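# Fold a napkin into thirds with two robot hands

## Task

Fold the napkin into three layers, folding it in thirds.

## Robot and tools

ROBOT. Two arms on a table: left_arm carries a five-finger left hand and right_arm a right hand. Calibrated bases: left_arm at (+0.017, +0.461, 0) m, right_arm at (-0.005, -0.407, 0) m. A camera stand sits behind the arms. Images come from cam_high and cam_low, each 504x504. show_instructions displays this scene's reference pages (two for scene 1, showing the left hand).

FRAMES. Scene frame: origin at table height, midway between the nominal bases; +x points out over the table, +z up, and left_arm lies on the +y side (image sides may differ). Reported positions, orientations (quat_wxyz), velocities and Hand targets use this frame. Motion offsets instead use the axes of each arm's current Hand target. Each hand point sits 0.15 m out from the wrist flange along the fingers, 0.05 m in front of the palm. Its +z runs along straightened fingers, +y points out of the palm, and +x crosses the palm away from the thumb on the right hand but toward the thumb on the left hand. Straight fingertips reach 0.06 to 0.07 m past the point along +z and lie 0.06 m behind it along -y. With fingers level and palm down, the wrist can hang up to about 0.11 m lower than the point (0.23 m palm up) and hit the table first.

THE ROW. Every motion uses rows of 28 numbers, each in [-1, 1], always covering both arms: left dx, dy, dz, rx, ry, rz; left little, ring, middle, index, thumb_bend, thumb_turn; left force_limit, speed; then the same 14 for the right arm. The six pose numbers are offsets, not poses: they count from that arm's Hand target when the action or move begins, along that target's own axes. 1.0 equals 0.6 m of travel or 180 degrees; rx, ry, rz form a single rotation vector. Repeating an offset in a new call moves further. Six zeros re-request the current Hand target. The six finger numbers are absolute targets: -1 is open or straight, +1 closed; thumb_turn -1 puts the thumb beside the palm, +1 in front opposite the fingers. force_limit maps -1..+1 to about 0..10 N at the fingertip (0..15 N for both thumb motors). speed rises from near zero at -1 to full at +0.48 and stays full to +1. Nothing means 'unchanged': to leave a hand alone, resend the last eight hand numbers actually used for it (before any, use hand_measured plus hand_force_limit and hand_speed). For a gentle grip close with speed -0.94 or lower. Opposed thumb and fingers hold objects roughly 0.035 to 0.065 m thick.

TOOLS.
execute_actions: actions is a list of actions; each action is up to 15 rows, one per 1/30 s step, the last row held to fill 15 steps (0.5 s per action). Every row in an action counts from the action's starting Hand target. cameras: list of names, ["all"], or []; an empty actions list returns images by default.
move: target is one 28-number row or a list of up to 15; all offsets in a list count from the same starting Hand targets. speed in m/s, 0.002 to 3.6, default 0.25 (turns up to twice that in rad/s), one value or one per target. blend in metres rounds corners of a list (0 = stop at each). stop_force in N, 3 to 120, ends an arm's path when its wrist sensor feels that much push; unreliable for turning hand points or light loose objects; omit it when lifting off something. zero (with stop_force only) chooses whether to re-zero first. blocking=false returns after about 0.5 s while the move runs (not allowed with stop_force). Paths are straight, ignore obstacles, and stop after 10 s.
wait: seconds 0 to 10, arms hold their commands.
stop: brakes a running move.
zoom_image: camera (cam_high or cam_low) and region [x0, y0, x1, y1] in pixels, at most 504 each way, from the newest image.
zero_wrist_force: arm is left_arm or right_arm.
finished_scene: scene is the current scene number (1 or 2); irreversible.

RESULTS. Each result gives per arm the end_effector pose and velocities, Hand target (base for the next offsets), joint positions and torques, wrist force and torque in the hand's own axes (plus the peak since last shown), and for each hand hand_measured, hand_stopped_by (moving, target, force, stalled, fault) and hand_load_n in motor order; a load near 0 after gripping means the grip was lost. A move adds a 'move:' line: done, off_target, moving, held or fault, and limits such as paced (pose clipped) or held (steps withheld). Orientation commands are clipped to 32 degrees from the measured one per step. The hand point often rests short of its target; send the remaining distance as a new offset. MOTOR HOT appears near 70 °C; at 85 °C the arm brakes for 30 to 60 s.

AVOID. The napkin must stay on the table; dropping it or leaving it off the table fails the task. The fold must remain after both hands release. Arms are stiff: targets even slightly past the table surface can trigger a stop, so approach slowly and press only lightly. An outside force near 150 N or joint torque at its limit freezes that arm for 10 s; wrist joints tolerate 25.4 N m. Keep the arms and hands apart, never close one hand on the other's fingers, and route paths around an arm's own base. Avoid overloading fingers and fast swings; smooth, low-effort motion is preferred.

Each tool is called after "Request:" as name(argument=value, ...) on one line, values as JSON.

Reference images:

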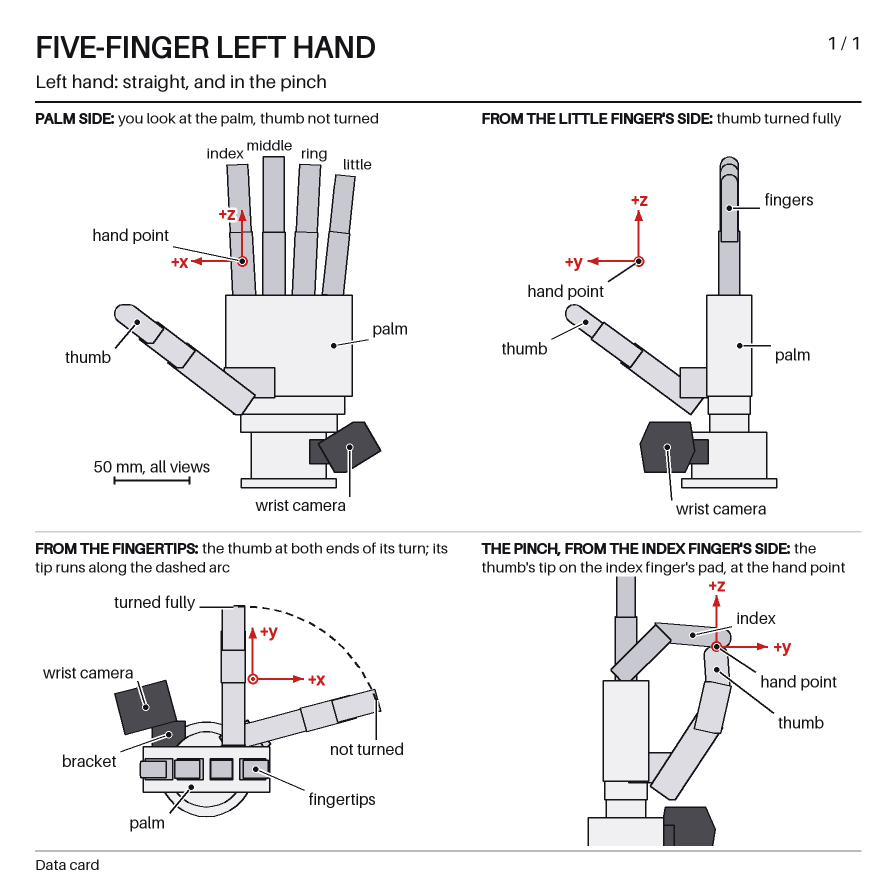

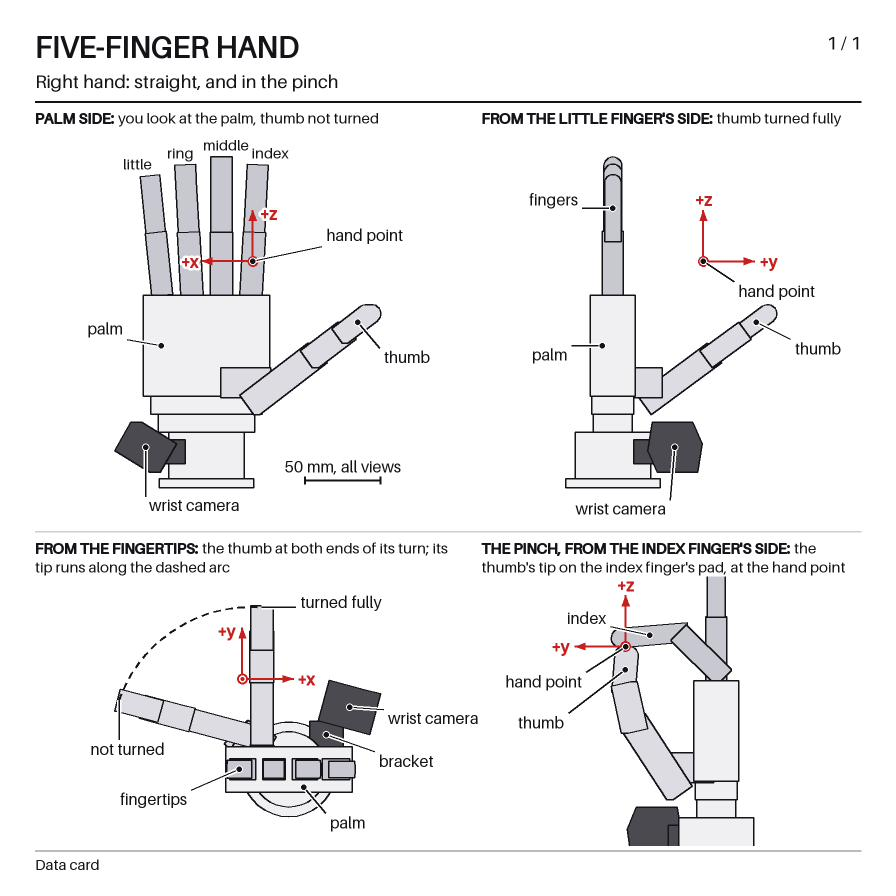

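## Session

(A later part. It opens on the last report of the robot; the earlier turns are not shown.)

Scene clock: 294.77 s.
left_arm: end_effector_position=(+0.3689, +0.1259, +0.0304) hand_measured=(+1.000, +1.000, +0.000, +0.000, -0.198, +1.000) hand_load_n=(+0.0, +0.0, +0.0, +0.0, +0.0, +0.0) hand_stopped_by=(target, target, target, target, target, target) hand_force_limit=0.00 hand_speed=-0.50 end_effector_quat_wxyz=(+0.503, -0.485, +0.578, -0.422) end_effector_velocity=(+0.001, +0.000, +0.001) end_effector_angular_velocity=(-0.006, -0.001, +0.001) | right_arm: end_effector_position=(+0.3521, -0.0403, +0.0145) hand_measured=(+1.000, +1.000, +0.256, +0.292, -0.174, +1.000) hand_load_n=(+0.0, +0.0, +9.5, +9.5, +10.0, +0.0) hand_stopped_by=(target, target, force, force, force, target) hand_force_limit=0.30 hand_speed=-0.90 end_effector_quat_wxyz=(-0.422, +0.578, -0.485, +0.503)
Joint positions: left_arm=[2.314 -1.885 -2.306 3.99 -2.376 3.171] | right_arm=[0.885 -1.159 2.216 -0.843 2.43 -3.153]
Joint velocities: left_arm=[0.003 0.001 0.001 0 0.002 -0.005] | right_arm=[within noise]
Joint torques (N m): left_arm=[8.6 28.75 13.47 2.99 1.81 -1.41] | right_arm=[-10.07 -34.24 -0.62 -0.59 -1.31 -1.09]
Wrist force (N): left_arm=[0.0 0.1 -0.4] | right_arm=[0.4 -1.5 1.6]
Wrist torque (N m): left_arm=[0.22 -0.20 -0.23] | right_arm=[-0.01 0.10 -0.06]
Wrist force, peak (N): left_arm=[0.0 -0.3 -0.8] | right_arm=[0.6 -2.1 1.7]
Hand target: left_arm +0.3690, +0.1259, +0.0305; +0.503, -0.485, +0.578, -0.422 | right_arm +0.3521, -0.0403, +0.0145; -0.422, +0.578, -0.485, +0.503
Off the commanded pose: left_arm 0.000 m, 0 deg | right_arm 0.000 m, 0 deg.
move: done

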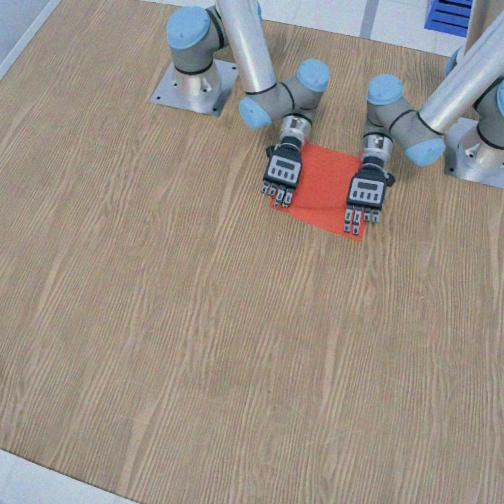

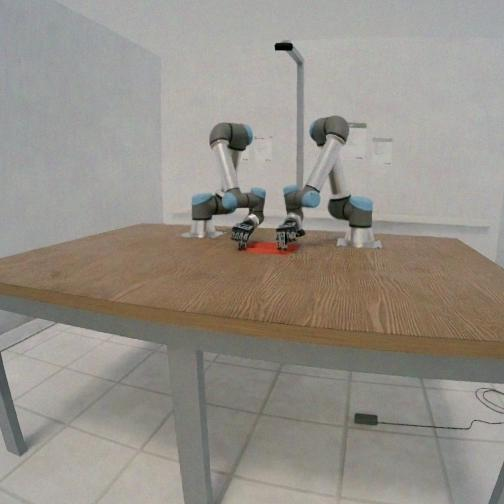

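Request:
move(target=[0.0065,0.0367,-0.0015,0,0,0,1,1,0,0,-0.2,1,0,-0.5,0,0,0,0,0,0,1,1,0.42,0.43,-0.15,1,0.3,-0.9], speed=0.006, stop_force=6)

Request:
move(target=[0,0,0,0,0,0,1,1,0.4,0.4,-0.2,1,0.2,-0.9,0,0,0,0,0,0,1,1,0.42,0.43,-0.15,1,0.3,-0.9], speed=0.006, cameras=["all"])

Request:
zoom_image(camera="cam_high", region=[240, 140, 400, 260])

Request:
zoom_image(camera="cam_low", region=[210, 200, 330, 280])

Scene clock: 304.60 s.
left_arm: end_effector_position=(+0.3656, +0.1259, +0.0121) hand_measured=(+1.000, +1.000, +0.000, +0.000, -0.196, +1.000) hand_load_n=(+0.5, +0.0, +0.0, +0.0, -4.5, -1.0) hand_stopped_by=(target, target, target, target, target, target) hand_force_limit=0.00 hand_speed=-0.50 end_effector_quat_wxyz=(+0.503, -0.485, +0.578, -0.422) | right_arm: end_effector_position=(+0.3521, -0.0403, +0.0145) hand_measured=(+1.000, +1.000, +0.256, +0.292, -0.174, +1.000) hand_load_n=(+0.0, +0.0, +10.0, +9.5, +10.0, +0.0) hand_stopped_by=(target, target, force, force, force, target) hand_force_limit=0.30 hand_speed=-0.90 end_effector_quat_wxyz=(-0.422, +0.578, -0.485, +0.503)
Joint positions: left_arm=[2.306 -1.935 -2.317 4.049 -2.383 3.168] | right_arm=[0.885 -1.159 2.216 -0.843 2.43 -3.153]
Joint torques (N m): left_arm=[9.01 31.81 15.29 -2.92 2.19 0.07] | right_arm=[-10.05 -36.7 -21.92 2.19 -1.42 -1.39]
Wrist force (N): left_arm=[-1.7 -5.7 -2.2] | right_arm=[0.5 -1.8 1.2]
Wrist torque (N m): left_arm=[0.06 -0.13 0.01] | right_arm=[-0.04 0.10 -0.07]
Wrist force, peak (N): left_arm=[-2.0 -7.9 -3.1] | right_arm=[0.7 -1.9 1.4]
Hand target: left_arm +0.3656, +0.1259, +0.0121; +0.503, -0.485, +0.578, -0.422 (not the last commanded pose) | right_arm +0.3521, -0.0403, +0.0145; -0.422, +0.578, -0.485, +0.503
Off the commanded pose: left_arm 0.004 m, 0 deg | right_arm 0.000 m, 0 deg.
move: contact (left_arm)

Scene clock: 305.87 s.
left_arm: end_effector_position=(+0.3657, +0.1259, +0.0121) hand_measured=(+1.000, +1.000, +0.072, +0.276, -0.196, +1.000) hand_load_n=(+0.0, +0.0, +4.5, +6.5, -2.5, -1.5) hand_stopped_by=(target, target, force, force, target, target) hand_force_limit=0.20 hand_speed=-0.90 end_effector_quat_wxyz=(+0.503, -0.485, +0.578, -0.422) | right_arm: end_effector_position=(+0.3521, -0.0403, +0.0145) hand_measured=(+1.000, +1.000, +0.256, +0.292, -0.174, +1.000) hand_load_n=(+0.0, +0.0, +10.0, +9.5, +10.0, +0.0) hand_stopped_by=(target, target, force, force, force, target) hand_force_limit=0.30 hand_speed=-0.90 end_effector_quat_wxyz=(-0.422, +0.578, -0.485, +0.503)
Joint positions: left_arm=[2.306 -1.935 -2.317 4.049 -2.383 3.168] | right_arm=[0.885 -1.159 2.216 -0.843 2.43 -3.153]
Joint torques (N m): left_arm=[4.84 10.63 -4.77 -2.43 1.74 0.55] | right_arm=[-10.23 -36.61 -21.72 2.07 -1.4 -1.24]
Wrist force (N): left_arm=[-4.4 -20.7 1.1] | right_arm=[0.5 -1.6 1.1]
Wrist torque (N m): left_arm=[0.03 -0.17 0.21] | right_arm=[0.01 0.10 -0.05]
Wrist force, peak (N): left_arm=[-4.6 -21.6 1.8] | right_arm=[0.7 -1.7 1.4]
Hand target: left_arm +0.3656, +0.1259, +0.0121; +0.503, -0.485, +0.578, -0.422 | right_arm +0.3521, -0.0403, +0.0145; -0.422, +0.578, -0.485, +0.503
Off the commanded pose: left_arm 0.000 m, 0 deg | right_arm 0.000 m, 0 deg.
move: done

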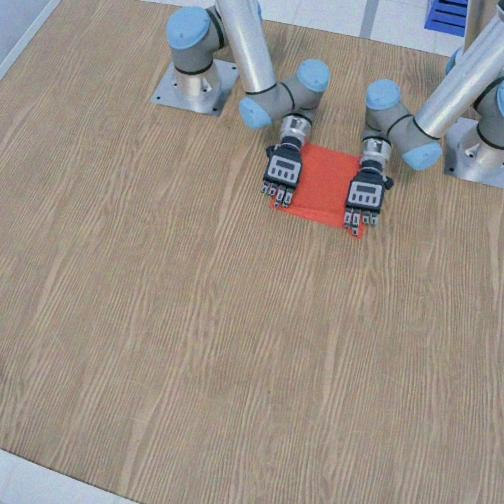

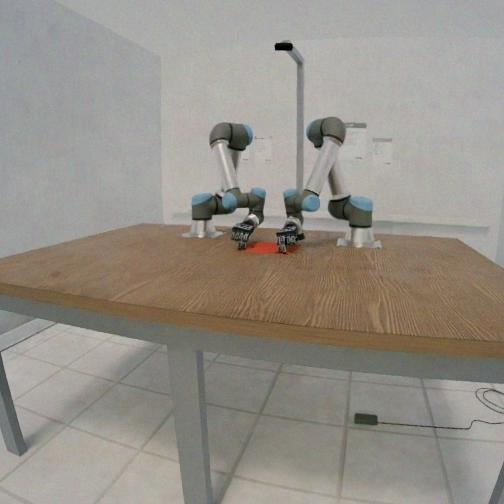

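Scaled by 3.150 from the camera's 504x504 image, which has a finer 720x720 frame.

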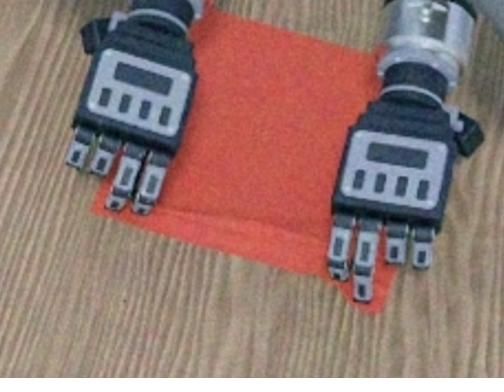

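Scaled by 4.200 from the camera's 504x504 image, which has a finer 720x720 frame.

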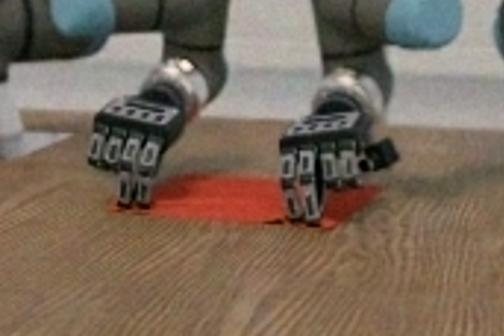

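Same behavior. Raise 2 mm and squeeze.

Request:
move(target=[-0.0006,-0.0033,-0.0005,0,0,0,1,1,0.41,0.42,-0.2,1,0.2,-0.9,0,0,0,0,0,0,1,1,0.42,0.43,-0.15,1,0.3,-0.9], speed=0.006)

Request:
move(target=[0,0,0,0,0,0,1,1,0.42,0.43,-0.15,1,0.3,-0.9,0,0,0,0,0,0,1,1,0.42,0.43,-0.15,1,0.3,-0.9], speed=0.006)

Request:
move(target=[-0.0057,-0.0325,-0.0047,0,0,0,1,1,0.42,0.43,-0.15,1,0.3,-0.9,0.0057,-0.0325,-0.0047,0,0,0,1,1,0.42,0.43,-0.15,1,0.3,-0.9], speed=0.03, cameras=["all"])

Request:
zoom_image(camera="cam_high", region=[240, 140, 400, 260])

Request:
zoom_image(camera="cam_low", region=[210, 200, 330, 280])

Scene clock: 311.20 s.
left_arm: end_effector_position=(+0.3656, +0.1259, +0.0141) hand_measured=(+1.000, +1.000, +0.254, +0.276, -0.198, +1.000) hand_load_n=(+0.0, +0.0, +9.5, +3.5, +0.5, -0.5) hand_stopped_by=(target, target, force, force, target, target) hand_force_limit=0.20 hand_speed=-0.90 end_effector_quat_wxyz=(+0.503, -0.485, +0.578, -0.422) | right_arm: end_effector_position=(+0.3521, -0.0403, +0.0145) hand_measured=(+1.000, +1.000, +0.256, +0.292, -0.174, +1.000) hand_load_n=(+0.0, +0.0, +10.0, +9.5, +10.0, +0.0) hand_stopped_by=(target, target, force, force, force, target) hand_force_limit=0.30 hand_speed=-0.90 end_effector_quat_wxyz=(-0.422, +0.578, -0.485, +0.503)
Joint positions: left_arm=[2.306 -1.929 -2.316 4.043 -2.383 3.168] | right_arm=[0.885 -1.159 2.216 -0.843 2.43 -3.153]
Joint torques (N m): left_arm=[-9.22 24.6 16.56 1.8 -1.06 -0.18] | right_arm=[-9.36 -36.68 -22.32 2.1 -1.45 -0.91]
Wrist force (N): left_arm=[-1.2 -0.3 -0.5] | right_arm=[0.3 -1.5 0.7]
Wrist torque (N m): left_arm=[0.27 -0.05 -0.09] | right_arm=[0.04 0.14 -0.07]
Wrist force, peak (N): left_arm=[-4.0 -21.5 1.6] | right_arm=[0.9 -1.9 1.2]
Hand target: left_arm +0.3656, +0.1259, +0.0141; +0.503, -0.485, +0.578, -0.422 | right_arm +0.3521, -0.0403, +0.0145; -0.422, +0.578, -0.485, +0.503
Off the commanded pose: left_arm 0.000 m, 0 deg | right_arm 0.000 m, 0 deg.
move: done

Scene clock: 311.70 s.
left_arm: end_effector_position=(+0.3656, +0.1259, +0.0142) hand_measured=(+1.000, +1.000, +0.254, +0.284, -0.170, +1.000) hand_load_n=(+0.0, +0.0, +10.0, +7.0, +9.5, +0.5) hand_stopped_by=(target, target, force, force, force, target) hand_force_limit=0.30 hand_speed=-0.90 end_effector_quat_wxyz=(+0.503, -0.485, +0.578, -0.422) | right_arm: end_effector_position=(+0.3521, -0.0403, +0.0145) hand_measured=(+1.000, +1.000, +0.256, +0.292, -0.174, +1.000) hand_load_n=(+0.0, +0.0, +10.0, +9.5, +10.0, +0.0) hand_stopped_by=(target, target, force, force, force, target) hand_force_limit=0.30 hand_speed=-0.90 end_effector_quat_wxyz=(-0.422, +0.578, -0.485, +0.503)
Joint positions: left_arm=[2.306 -1.929 -2.316 4.043 -2.383 3.168] | right_arm=[0.885 -1.159 2.216 -0.843 2.43 -3.153]
Joint torques (N m): left_arm=[-9.07 18.07 16.97 3.02 -1.85 -0.64] | right_arm=[-10.04 -35.72 -21.78 2.25 -1.35 -0.59]
Wrist force (N): left_arm=[-1.1 -0.3 -0.4] | right_arm=[0.6 -1.8 0.9]
Wrist torque (N m): left_arm=[0.26 -0.06 -0.08] | right_arm=[-0.02 0.10 -0.06]
Wrist force, peak (N): left_arm=[-1.4 -0.2 -0.5] | right_arm=[0.6 -1.8 1.2]
Hand target: left_arm +0.3656, +0.1259, +0.0141; +0.503, -0.485, +0.578, -0.422 | right_arm +0.3521, -0.0403, +0.0145; -0.422, +0.578, -0.485, +0.503
Off the commanded pose: left_arm 0.000 m, 0 deg | right_arm 0.000 m, 0 deg.
move: done

Scene clock: 312.67 s.
left_arm: end_effector_position=(+0.3656, +0.1259, +0.0342) hand_measured=(+1.000, +1.000, +0.254, +0.284, -0.170, +1.000) hand_load_n=(+0.0, +0.0, +10.0, +6.5, +10.0, +0.0) hand_stopped_by=(target, target, force, force, force, target) hand_force_limit=0.30 hand_speed=-0.90 end_effector_quat_wxyz=(+0.503, -0.485, +0.578, -0.422) end_effector_velocity=(+0.001, -0.001, +0.000) end_effector_angular_velocity=(-0.003, -0.003, +0.000) | right_arm: end_effector_position=(+0.3520, -0.0403, +0.0346) hand_measured=(+1.000, +1.000, +0.256, +0.292, -0.174, +1.000) hand_load_n=(+0.0, +0.0, +10.0, +9.5, +9.5, -0.5) hand_stopped_by=(target, target, force, force, force, target) hand_force_limit=0.30 hand_speed=-0.90 end_effector_quat_wxyz=(-0.422, +0.578, -0.485, +0.503)
Joint positions: left_arm=[2.306 -1.873 -2.306 3.977 -2.383 3.168] | right_arm=[0.886 -1.21 2.207 -0.784 2.43 -3.153]
Joint velocities: left_arm=[0 -0.003 0.001 0.006 0 0] | right_arm=[within noise]
Joint torques (N m): left_arm=[-10.39 18.43 9.24 3.21 -2.22 -1.71] | right_arm=[12 -20.67 -15.57 -3.57 2.62 0.72]
Wrist force (N): left_arm=[-1.0 0.5 -0.4] | right_arm=[0.5 -1.8 1.1]
Wrist torque (N m): left_arm=[0.28 -0.05 -0.11] | right_arm=[-0.03 0.09 -0.08]
Wrist force, peak (N): left_arm=[-1.2 0.6 -0.5] | right_arm=[0.6 -2.2 1.3]
Hand target: left_arm +0.3656, +0.1259, +0.0341; +0.503, -0.485, +0.578, -0.422 | right_arm +0.3520, -0.0403, +0.0345; -0.422, +0.578, -0.485, +0.503
Off the commanded pose: left_arm 0.000 m, 0 deg | right_arm 0.000 m, 0 deg.
move: done

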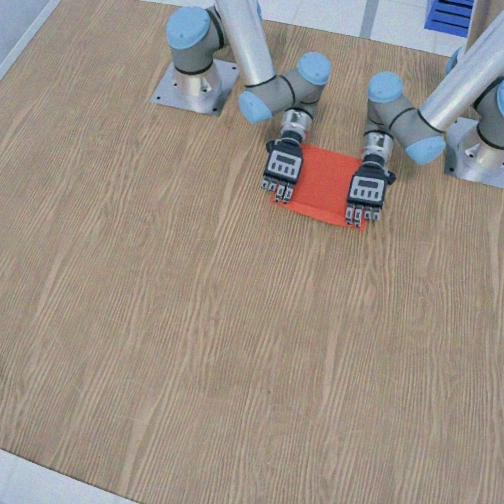

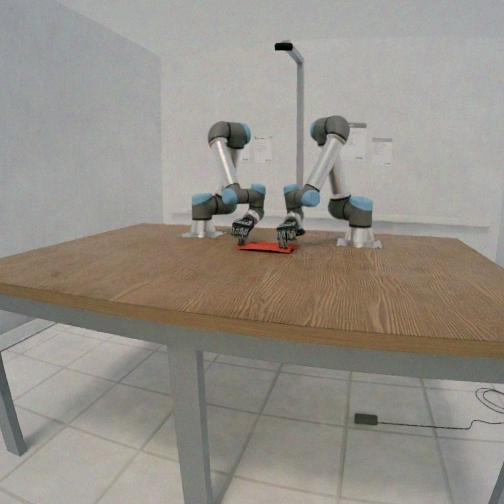

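Scaled by 3.150 from the camera's 504x504 image, which has a finer 720x720 frame.

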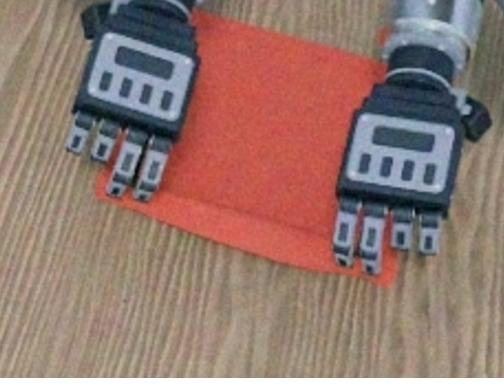

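Scaled by 4.200 from the camera's 504x504 image, which has a finer 720x720 frame.

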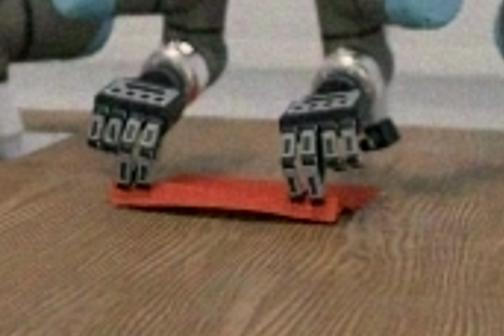

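Request:
move(target=[0.0057,0.0315,0.0047,0,0,0,1,1,0.42,0.43,-0.15,1,0.3,-0.9,-0.0057,0.0315,0.0047,0,0,0,1,1,0.42,0.43,-0.15,1,0.3,-0.9], speed=0.04)

Request:
move(target=[0,0,0,0,0,0,1,1,0,0,-0.2,1,0.0,-0.7,0,0,0,0,0,0,1,1,0,0,-0.2,1,0,-0.7], speed=0.04)

Request:
move(target=[-0.0057,-0.0325,-0.0047,0,0,0,1,1,0,0,-0.2,1,0.0,-0.7,0.0057,-0.0325,-0.0047,0,0,0,1,1,0,0,-0.2,1,0,-0.7], speed=0.04, cameras=["all"])

Request:
zoom_image(camera="cam_high", region=[250, 180, 310, 240])

Request:
zoom_image(camera="cam_high", region=[320, 190, 380, 250])

Request:
zoom_image(camera="cam_low", region=[210, 200, 330, 280])

Scene clock: 339.87 s.
left_arm: end_effector_position=(+0.3657, +0.1258, +0.0147) hand_measured=(+1.000, +1.000, +0.254, +0.284, -0.170, +1.000) hand_load_n=(+0.0, +0.0, +10.0, +7.0, +9.5, +0.0) hand_stopped_by=(target, target, force, force, force, target) hand_force_limit=0.30 hand_speed=-0.90 end_effector_quat_wxyz=(+0.503, -0.485, +0.578, -0.422) | right_arm: end_effector_position=(+0.3521, -0.0402, +0.0151) hand_measured=(+1.000, +1.000, +0.256, +0.292, -0.174, +1.000) hand_load_n=(+0.0, +0.0, +10.0, +9.0, +9.5, +0.0) hand_stopped_by=(target, target, force, force, force, target) hand_force_limit=0.30 hand_speed=-0.90 end_effector_quat_wxyz=(-0.422, +0.578, -0.485, +0.503)
Joint positions: left_arm=[2.306 -1.928 -2.315 4.041 -2.383 3.168] | right_arm=[0.885 -1.16 2.215 -0.841 2.43 -3.153]
Joint torques (N m): left_arm=[8.45 32.57 10.08 -2.78 1.84 1.06] | right_arm=[-9.72 -36.09 -8.7 1.59 -1.69 -1.84]
Wrist force (N): left_arm=[-1.6 -1.0 -0.6] | right_arm=[0.5 -1.4 1.0]
Wrist torque (N m): left_arm=[0.27 -0.03 -0.10] | right_arm=[0.04 0.12 -0.07]
Wrist force, peak (N): left_arm=[-1.6 -1.1 -0.6] | right_arm=[0.7 -2.1 1.3]
Hand target: left_arm +0.3657, +0.1258, +0.0147; +0.503, -0.485, +0.578, -0.422 | right_arm +0.3521, -0.0402, +0.0151; -0.422, +0.578, -0.485, +0.503
Off the commanded pose: left_arm 0.000 m, 0 deg | right_arm 0.000 m, 0 deg.
move: done

Scene clock: 340.50 s.
left_arm: end_effector_position=(+0.3657, +0.1258, +0.0147) hand_measured=(+1.000, +1.000, +0.000, +0.000, -0.200, +1.000) hand_load_n=(+0.0, +0.5, +0.0, +0.0, +0.5, +0.0) hand_stopped_by=(target, target, target, target, target, target) hand_force_limit=0.00 hand_speed=-0.70 end_effector_quat_wxyz=(+0.503, -0.485, +0.578, -0.422) | right_arm: end_effector_position=(+0.3521, -0.0402, +0.0151) hand_measured=(+1.000, +1.000, +0.000, +0.000, -0.200, +1.000) hand_load_n=(+0.0, +0.0, +0.0, +0.0, +0.0, +0.0) hand_stopped_by=(target, target, target, target, target, target) hand_force_limit=0.00 hand_speed=-0.70 end_effector_quat_wxyz=(-0.422, +0.578, -0.485, +0.503)
Joint positions: left_arm=[2.306 -1.928 -2.315 4.041 -2.383 3.168] | right_arm=[0.885 -1.16 2.215 -0.841 2.43 -3.153]
Joint torques (N m): left_arm=[8.92 33.09 16.84 -2.26 1.2 1.26] | right_arm=[-11.28 -36.94 -22.39 1.69 -1.68 -2.08]
Wrist force (N): left_arm=[-0.8 0.3 -0.3] | right_arm=[0.7 -1.3 1.1]
Wrist torque (N m): left_arm=[0.27 -0.09 -0.08] | right_arm=[0.03 0.09 -0.05]
Wrist force, peak (N): left_arm=[-1.5 -1.2 -0.5] | right_arm=[0.7 -2.0 1.1]
Hand target: left_arm +0.3657, +0.1258, +0.0147; +0.503, -0.485, +0.578, -0.422 | right_arm +0.3521, -0.0402, +0.0151; -0.422, +0.578, -0.485, +0.503
Off the commanded pose: left_arm 0.000 m, 0 deg | right_arm 0.000 m, 0 deg.
move: done

Scene clock: 341.33 s.
left_arm: end_effector_position=(+0.3657, +0.1258, +0.0348) hand_measured=(+1.000, +1.000, +0.000, +0.000, -0.200, +1.000) hand_load_n=(-0.5, +0.0, +0.0, +0.0, +0.0, +0.0) hand_stopped_by=(target, target, target, target, target, target) hand_force_limit=0.00 hand_speed=-0.70 end_effector_quat_wxyz=(+0.503, -0.485, +0.578, -0.422) | right_arm: end_effector_position=(+0.3522, -0.0401, +0.0352) hand_measured=(+1.000, +1.000, +0.000, +0.000, -0.200, +1.000) hand_load_n=(+0.0, +0.0, +0.0, +0.0, +0.0, +0.0) hand_stopped_by=(target, target, target, target, target, target) hand_force_limit=0.00 hand_speed=-0.70 end_effector_quat_wxyz=(-0.422, +0.578, -0.485, +0.503)
Joint positions: left_arm=[2.306 -1.872 -2.306 3.975 -2.383 3.168] | right_arm=[0.885 -1.211 2.206 -0.782 2.43 -3.153]
Joint torques (N m): left_arm=[-11.84 15.99 6.23 3.21 -2.3 -1.18] | right_arm=[10.56 -20.7 -11.33 -3.4 2.42 1.89]
Wrist force (N): left_arm=[-1.0 0.4 -0.4] | right_arm=[0.8 -1.8 1.2]
Wrist torque (N m): left_arm=[0.26 -0.05 -0.11] | right_arm=[-0.05 0.05 -0.05]
Wrist force, peak (N): left_arm=[-1.0 1.0 -0.8] | right_arm=[0.7 -2.3 1.3]
Hand target: left_arm +0.3656, +0.1258, +0.0347; +0.503, -0.485, +0.578, -0.422 | right_arm +0.3521, -0.0402, +0.0351; -0.422, +0.578, -0.485, +0.503
Off the commanded pose: left_arm 0.000 m, 0 deg | right_arm 0.000 m, 0 deg.
move: done

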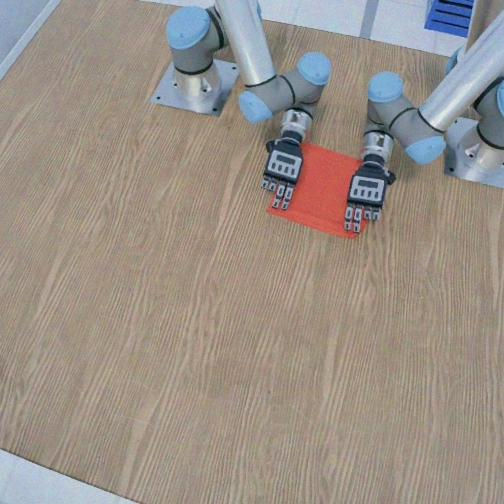

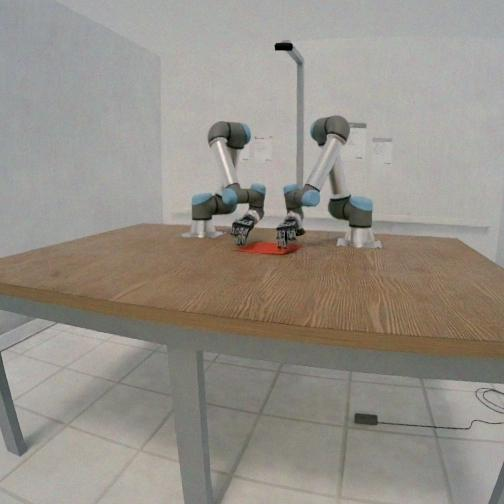

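Scaled by 8.400 from the camera's 504x504 image, which has a finer 720x720 frame.

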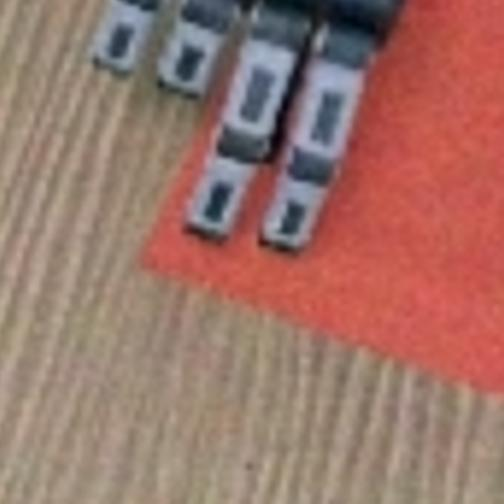

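Scaled by 8.400 from the camera's 504x504 image, which has a finer 720x720 frame.

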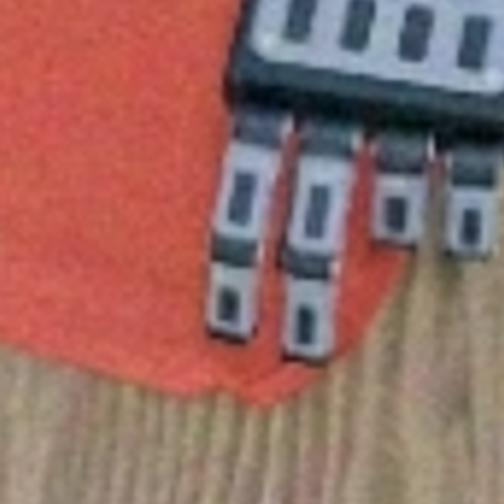

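Scaled by 4.200 from the camera's 504x504 image, which has a finer 720x720 frame.

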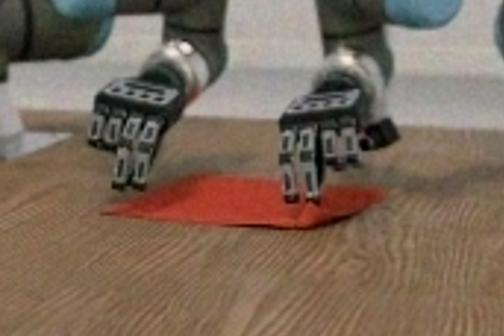

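Request:
move(target=[-0.0057,-0.07,-0.09,0,0,0,1,1,0,0,-0.2,1,0.0,-0.7,0.0057,-0.07,-0.06,0,0,0,1,1,0,0,-0.2,1,0,-0.7], speed=0.08, cameras=["all"])

Request:
zoom_image(camera="cam_high", region=[250, 130, 390, 250])

Request:
zoom_image(camera="cam_low", region=[210, 200, 330, 280])

Scene clock: 345.87 s.
left_arm: end_effector_position=(+0.3180, +0.1218, +0.0838) hand_measured=(+1.000, +1.000, +0.000, +0.000, -0.200, +1.000) hand_load_n=(+0.0, +0.0, +0.0, +0.0, +0.0, +0.0) hand_stopped_by=(target, target, target, target, target, target) hand_force_limit=0.00 hand_speed=-0.70 end_effector_quat_wxyz=(+0.503, -0.485, +0.578, -0.422) | right_arm: end_effector_position=(+0.3223, -0.0361, +0.0818) hand_measured=(+1.000, +1.000, +0.000, +0.000, -0.200, +1.000) hand_load_n=(+0.0, +0.0, +0.0, +0.0, +0.0, +0.0) hand_stopped_by=(target, target, target, target, target, target) hand_force_limit=0.00 hand_speed=-0.70 end_effector_quat_wxyz=(-0.422, +0.578, -0.485, +0.503)
Joint positions: left_arm=[2.175 -1.736 -2.286 3.786 -2.511 3.123] | right_arm=[0.962 -1.323 2.183 -0.626 2.505 -3.126]
Joint torques (N m): left_arm=[8.55 11.76 6.27 2.98 1.78 1.42] | right_arm=[-11.68 -18.3 -3.87 -3.37 -2.02 -1.54]
Wrist force (N): left_arm=[-1.0 0.4 -0.2] | right_arm=[0.7 -1.5 1.2]
Wrist torque (N m): left_arm=[0.27 -0.05 -0.09] | right_arm=[-0.01 0.04 -0.05]
Wrist force, peak (N): left_arm=[-0.9 1.3 0.3] | right_arm=[0.7 -2.2 1.5]
Hand target: left_arm +0.3180, +0.1219, +0.0837; +0.503, -0.485, +0.578, -0.422 | right_arm +0.3222, -0.0362, +0.0817; -0.422, +0.578, -0.485, +0.503
Off the commanded pose: left_arm 0.000 m, 0 deg | right_arm 0.000 m, 0 deg.
move: done

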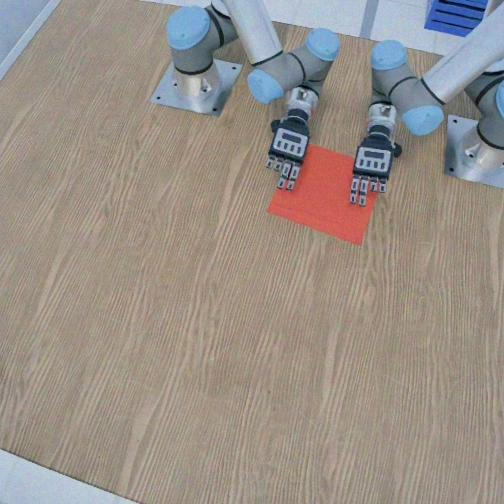

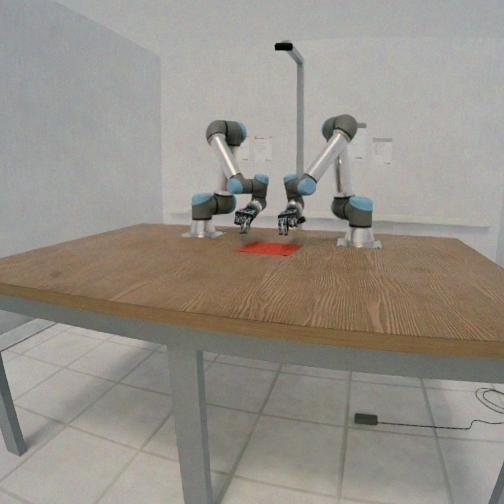

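Scaled by 3.600 from the camera's 504x504 image, which has a finer 720x720 frame.

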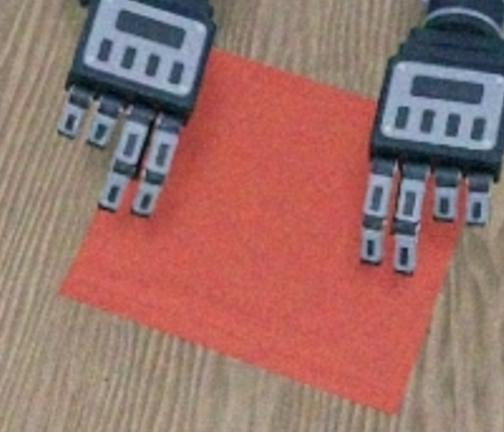

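Scaled by 4.200 from the camera's 504x504 image, which has a finer 720x720 frame.

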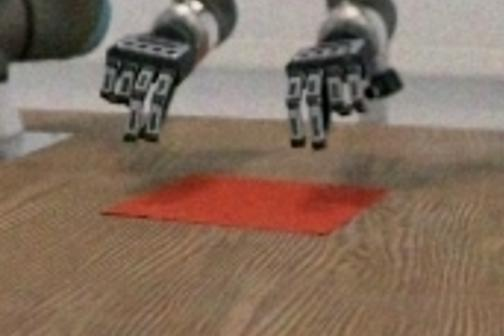

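Request:
move(target=[0.0095,0.093,0.1232,0,0,0,1,1,0.05,0.05,-0.2,1,0.0,-0.7,-0.0103,0.094,0.092,0,0,0,1,1,0.05,0.05,-0.2,1,0,-0.7], speed=0.08, cameras=["all"])

Request:
zoom_image(camera="cam_high", region=[250, 180, 310, 240])

Request:
zoom_image(camera="cam_high", region=[320, 200, 380, 260])

Request:
zoom_image(camera="cam_low", region=[210, 200, 330, 280])

Scene clock: 365.00 s.
left_arm: end_effector_position=(+0.3835, +0.1259, +0.0182) hand_measured=(+1.000, +1.000, +0.050, +0.050, -0.200, +1.000) hand_load_n=(+0.0, +0.0, +0.0, +0.0, +0.0, +0.0) hand_stopped_by=(target, target, target, target, target, target) hand_force_limit=0.00 hand_speed=-0.70 end_effector_quat_wxyz=(+0.503, -0.485, +0.578, -0.422) | right_arm: end_effector_position=(+0.3691, -0.0400, +0.0179) hand_measured=(+1.000, +1.000, +0.050, +0.050, -0.200, +1.000) hand_load_n=(+0.0, +0.0, +0.0, +0.0, +0.0, +0.0) hand_stopped_by=(target, target, target, target, target, target) hand_force_limit=0.00 hand_speed=-0.70 end_effector_quat_wxyz=(-0.422, +0.578, -0.485, +0.503)
Joint positions: left_arm=[2.348 -1.926 -2.298 4.03 -2.342 3.18] | right_arm=[0.849 -1.16 2.199 -0.834 2.394 -3.165]
Joint torques (N m): left_arm=[-10.81 34.02 3.92 -2.19 -2.4 -0.69] | right_arm=[12.32 -37.1 -21.87 1.95 2.65 1.2]
Wrist force (N): left_arm=[-1.4 0.5 -0.3] | right_arm=[0.5 -1.4 0.7]
Wrist torque (N m): left_arm=[0.27 0.01 -0.31] | right_arm=[0.04 0.11 0.03]
Wrist force, peak (N): left_arm=[-1.1 1.2 0.0] | right_arm=[0.6 -2.4 1.2]
Hand target: left_arm +0.3834, +0.1259, +0.0181; +0.503, -0.485, +0.578, -0.422 | right_arm +0.3691, -0.0399, +0.0180; -0.422, +0.578, -0.485, +0.503
Off the commanded pose: left_arm 0.000 m, 0 deg | right_arm 0.000 m, 0 deg.
move: done

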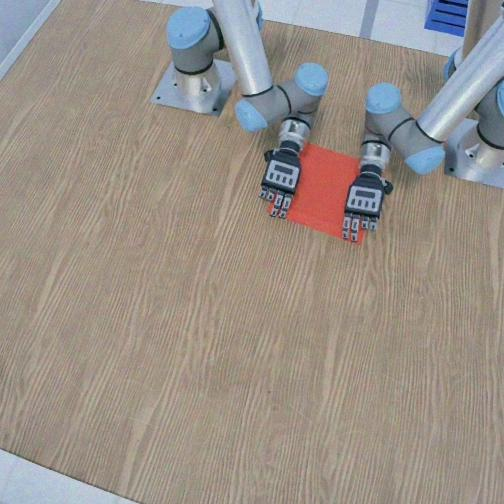

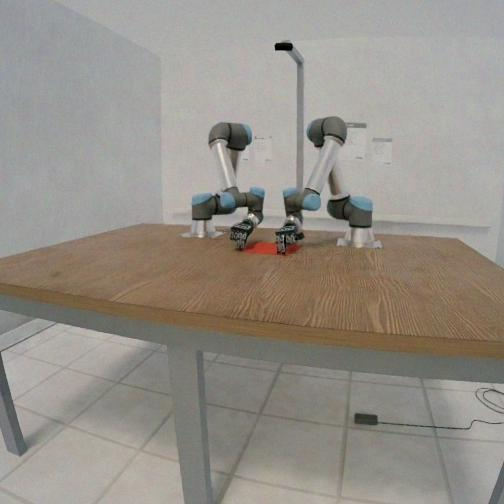

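Scaled by 8.400 from the camera's 504x504 image, which has a finer 720x720 frame.

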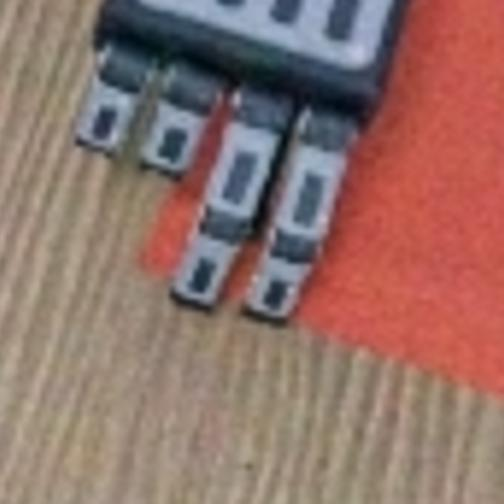

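Scaled by 8.400 from the camera's 504x504 image, which has a finer 720x720 frame.

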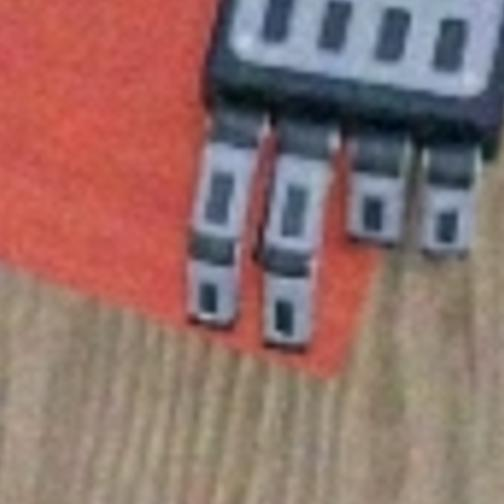

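Scaled by 4.200 from the camera's 504x504 image, which has a finer 720x720 frame.

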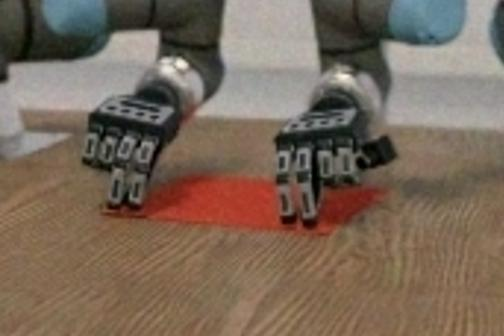

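Request:
move(target=[-0.0002,-0.0011,0.0083,0,0,0,1,1,0.05,0.05,-0.2,1,0.0,-0.7,0,0.0005,-0.0033,-0.0096,0.0542,0.0077,1,1,0.05,0.05,-0.2,1,0,-0.7], speed=0.08)

Request:
move(target=[0.0029,0.0163,0.0023,0,0,0,1,1,0.05,0.05,-0.2,1,0.0,-0.7,-0.0029,0.0163,0.0023,0,0,0,1,1,0.05,0.05,-0.2,1,0,-0.7], speed=0.006, stop_force=7, cameras=["all"])

Request:
zoom_image(camera="cam_high", region=[250, 180, 310, 240])

Request:
zoom_image(camera="cam_high", region=[320, 200, 380, 260])

Scene clock: 376.87 s.
left_arm: end_effector_position=(+0.3885, +0.1259, +0.0181) hand_measured=(+1.000, +1.000, +0.050, +0.050, -0.200, +1.000) hand_load_n=(+0.0, +0.0, +0.0, +0.0, +0.0, +0.0) hand_stopped_by=(target, target, target, target, target, target) hand_force_limit=0.00 hand_speed=-0.70 end_effector_quat_wxyz=(+0.503, -0.485, +0.578, -0.422) | right_arm: end_effector_position=(+0.3670, -0.0399, +0.0179) hand_measured=(+1.000, +1.000, +0.050, +0.050, -0.200, +1.000) hand_load_n=(+0.0, +0.0, +0.0, +0.0, +0.0, +0.0) hand_stopped_by=(target, target, target, target, target, target) hand_force_limit=0.00 hand_speed=-0.70 end_effector_quat_wxyz=(-0.377, +0.533, -0.534, +0.538)
Joint positions: left_arm=[2.359 -1.929 -2.293 4.03 -2.331 3.183] | right_arm=[0.926 -1.082 2.061 -0.689 2.638 -3.059]
Joint torques (N m): left_arm=[1.05 19.44 14.76 -1.91 0.28 2.22] | right_arm=[-10.33 -41.06 1.4 -2.62 -1.67 -2.24]
Wrist force (N): left_arm=[-1.0 0.9 -0.3] | right_arm=[0.7 -1.7 1.2]
Wrist torque (N m): left_arm=[0.34 -0.05 -0.30] | right_arm=[-0.06 0.04 -0.06]
Wrist force, peak (N): left_arm=[-1.4 0.8 -0.6] | right_arm=[0.7 -2.0 1.4]
Hand target: left_arm +0.3885, +0.1259, +0.0181; +0.503, -0.485, +0.578, -0.422 | right_arm +0.3671, -0.0400, +0.0179; -0.376, +0.533, -0.534, +0.538
Off the commanded pose: left_arm 0.000 m, 0 deg | right_arm 0.000 m, 0 deg.
move: done

Scene clock: 378.83 s.
left_arm: end_effector_position=(+0.3885, +0.1259, +0.0124) hand_measured=(+1.000, +1.000, +0.050, +0.050, -0.198, +1.000) hand_load_n=(+0.0, +0.0, +0.0, +0.0, -3.5, -1.0) hand_stopped_by=(target, target, target, target, target, target) hand_force_limit=0.00 hand_speed=-0.70 end_effector_quat_wxyz=(+0.503, -0.485, +0.578, -0.422) | right_arm: end_effector_position=(+0.3671, -0.0400, +0.0116) hand_measured=(+1.000, +1.000, +0.050, +0.050, -0.198, +1.000) hand_load_n=(+0.0, +0.0, +0.0, +0.0, -3.5, -0.5) hand_stopped_by=(target, target, target, target, target, target) hand_force_limit=0.00 hand_speed=-0.70 end_effector_quat_wxyz=(-0.376, +0.533, -0.534, +0.538)
Joint positions: left_arm=[2.359 -1.945 -2.295 4.048 -2.331 3.183] | right_arm=[0.925 -1.068 2.064 -0.705 2.638 -3.059]
Joint torques (N m): left_arm=[-9.29 30.93 15.46 -3.12 -0.78 -0.21] | right_arm=[-9.48 -38.31 -11.52 3.02 1.95 -2.01]
Wrist force (N): left_arm=[-2.5 -5.9 -2.4] | right_arm=[1.4 -7.9 -0.3]
Wrist torque (N m): left_arm=[0.20 -0.02 -0.23] | right_arm=[-0.26 0.10 -0.16]
Wrist force, peak (N): left_arm=[-3.5 -9.9 -4.6] | right_arm=[2.8 -11.7 -2.4]
Hand target: left_arm +0.3885, +0.1259, +0.0124; +0.503, -0.485, +0.578, -0.422 (not the last commanded pose) | right_arm +0.3671, -0.0400, +0.0116; -0.377, +0.533, -0.534, +0.538 (not the last commanded pose)
Off the commanded pose: left_arm 0.004 m, 0 deg | right_arm 0.004 m, 0 deg.
move: contact (left_arm, right_arm)

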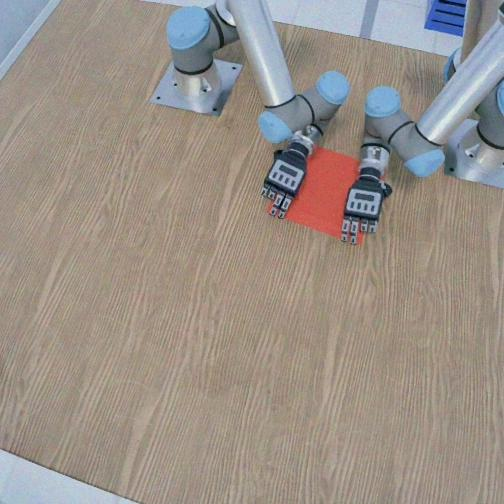

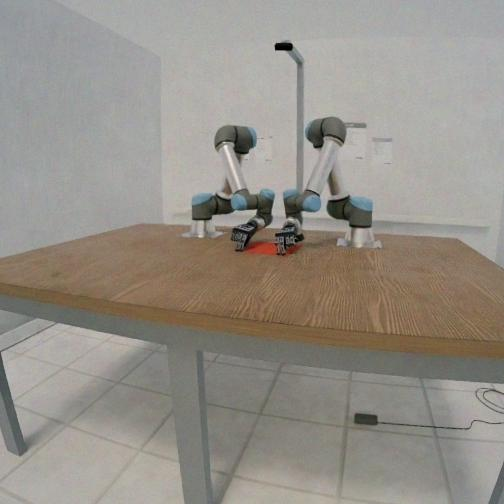

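Scaled by 8.400 from the camera's 504x504 image, which has a finer 720x720 frame.

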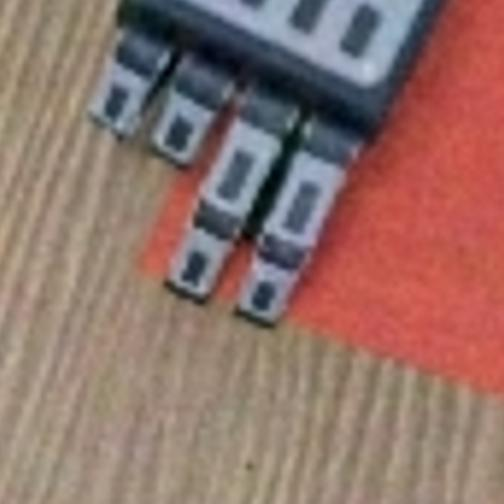

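Scaled by 8.400 from the camera's 504x504 image, which has a finer 720x720 frame.

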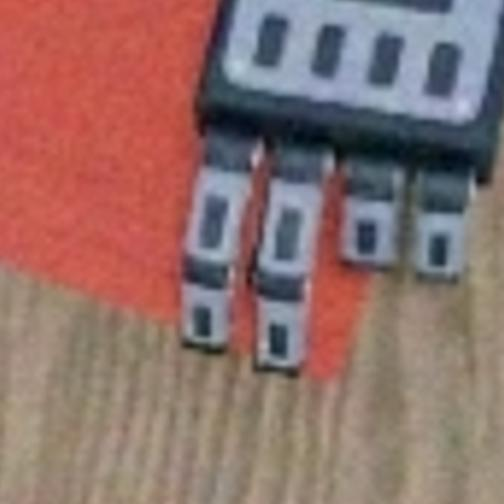

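Request:
move(target=[0,0,0,0,0,0,1,1,0.4,0.4,-0.2,1,0.2,-0.9,0,0,0,0,0,0,1,1,0.4,0.4,-0.2,1,0.2,-0.9], speed=0.006, cameras=["all"])

Request:
zoom_image(camera="cam_high", region=[250, 180, 310, 240])

Request:
zoom_image(camera="cam_high", region=[320, 200, 380, 260])

Scene clock: 385.77 s.
left_arm: end_effector_position=(+0.3885, +0.1259, +0.0124) hand_measured=(+1.000, +1.000, +0.094, +0.280, -0.198, +1.000) hand_load_n=(+0.0, +0.0, +5.5, +5.5, -2.0, -1.0) hand_stopped_by=(target, target, force, force, target, target) hand_force_limit=0.20 hand_speed=-0.90 end_effector_quat_wxyz=(+0.503, -0.485, +0.578, -0.422) | right_arm: end_effector_position=(+0.3671, -0.0399, +0.0116) hand_measured=(+1.000, +1.000, +0.104, +0.298, -0.200, +1.000) hand_load_n=(+0.0, +0.0, +5.5, +7.0, -1.5, -4.0) hand_stopped_by=(target, target, force, force, target, target) hand_force_limit=0.20 hand_speed=-0.90 end_effector_quat_wxyz=(-0.377, +0.533, -0.534, +0.538)
Joint positions: left_arm=[2.359 -1.945 -2.295 4.048 -2.331 3.183] | right_arm=[0.925 -1.068 2.064 -0.705 2.638 -3.059]
Joint torques (N m): left_arm=[3.76 18.43 -1.23 -2.08 1.89 0.64] | right_arm=[-9.17 -22.24 -5.36 2.43 0.83 0.5]
Wrist force (N): left_arm=[-3.8 -14.4 1.4] | right_arm=[1.8 -18.7 3.0]
Wrist torque (N m): left_arm=[0.11 -0.03 -0.05] | right_arm=[-0.48 0.07 -0.32]
Wrist force, peak (N): left_arm=[-4.2 -14.5 0.6] | right_arm=[3.0 -20.1 2.5]
Hand target: left_arm +0.3885, +0.1259, +0.0124; +0.503, -0.485, +0.578, -0.422 | right_arm +0.3671, -0.0400, +0.0116; -0.377, +0.533, -0.534, +0.538
Off the commanded pose: left_arm 0.000 m, 0 deg | right_arm 0.000 m, 0 deg.
move: done

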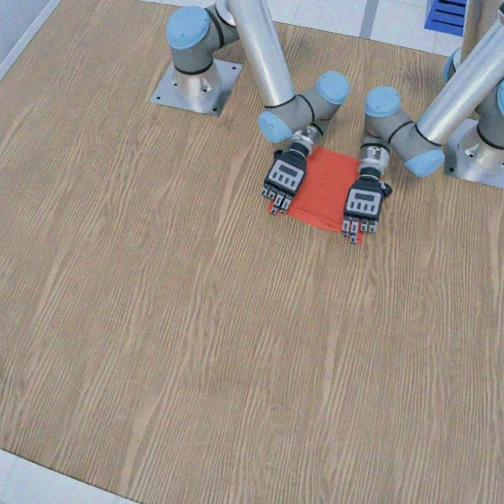

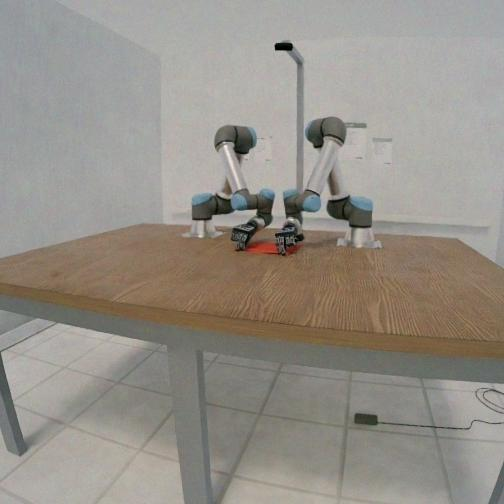

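Scaled by 8.400 from the camera's 504x504 image, which has a finer 720x720 frame.

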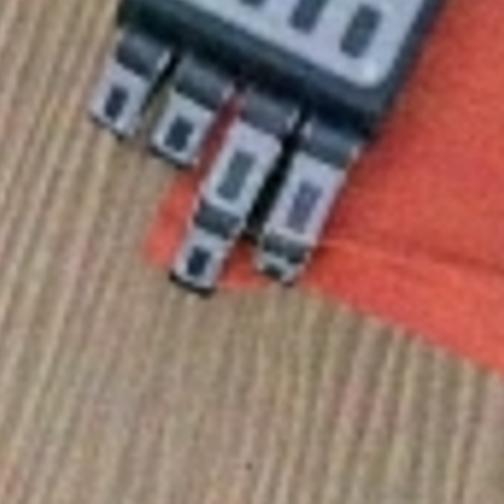

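Scaled by 8.400 from the camera's 504x504 image, which has a finer 720x720 frame.

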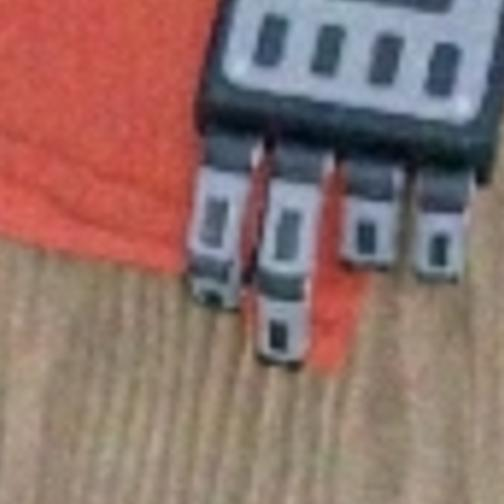

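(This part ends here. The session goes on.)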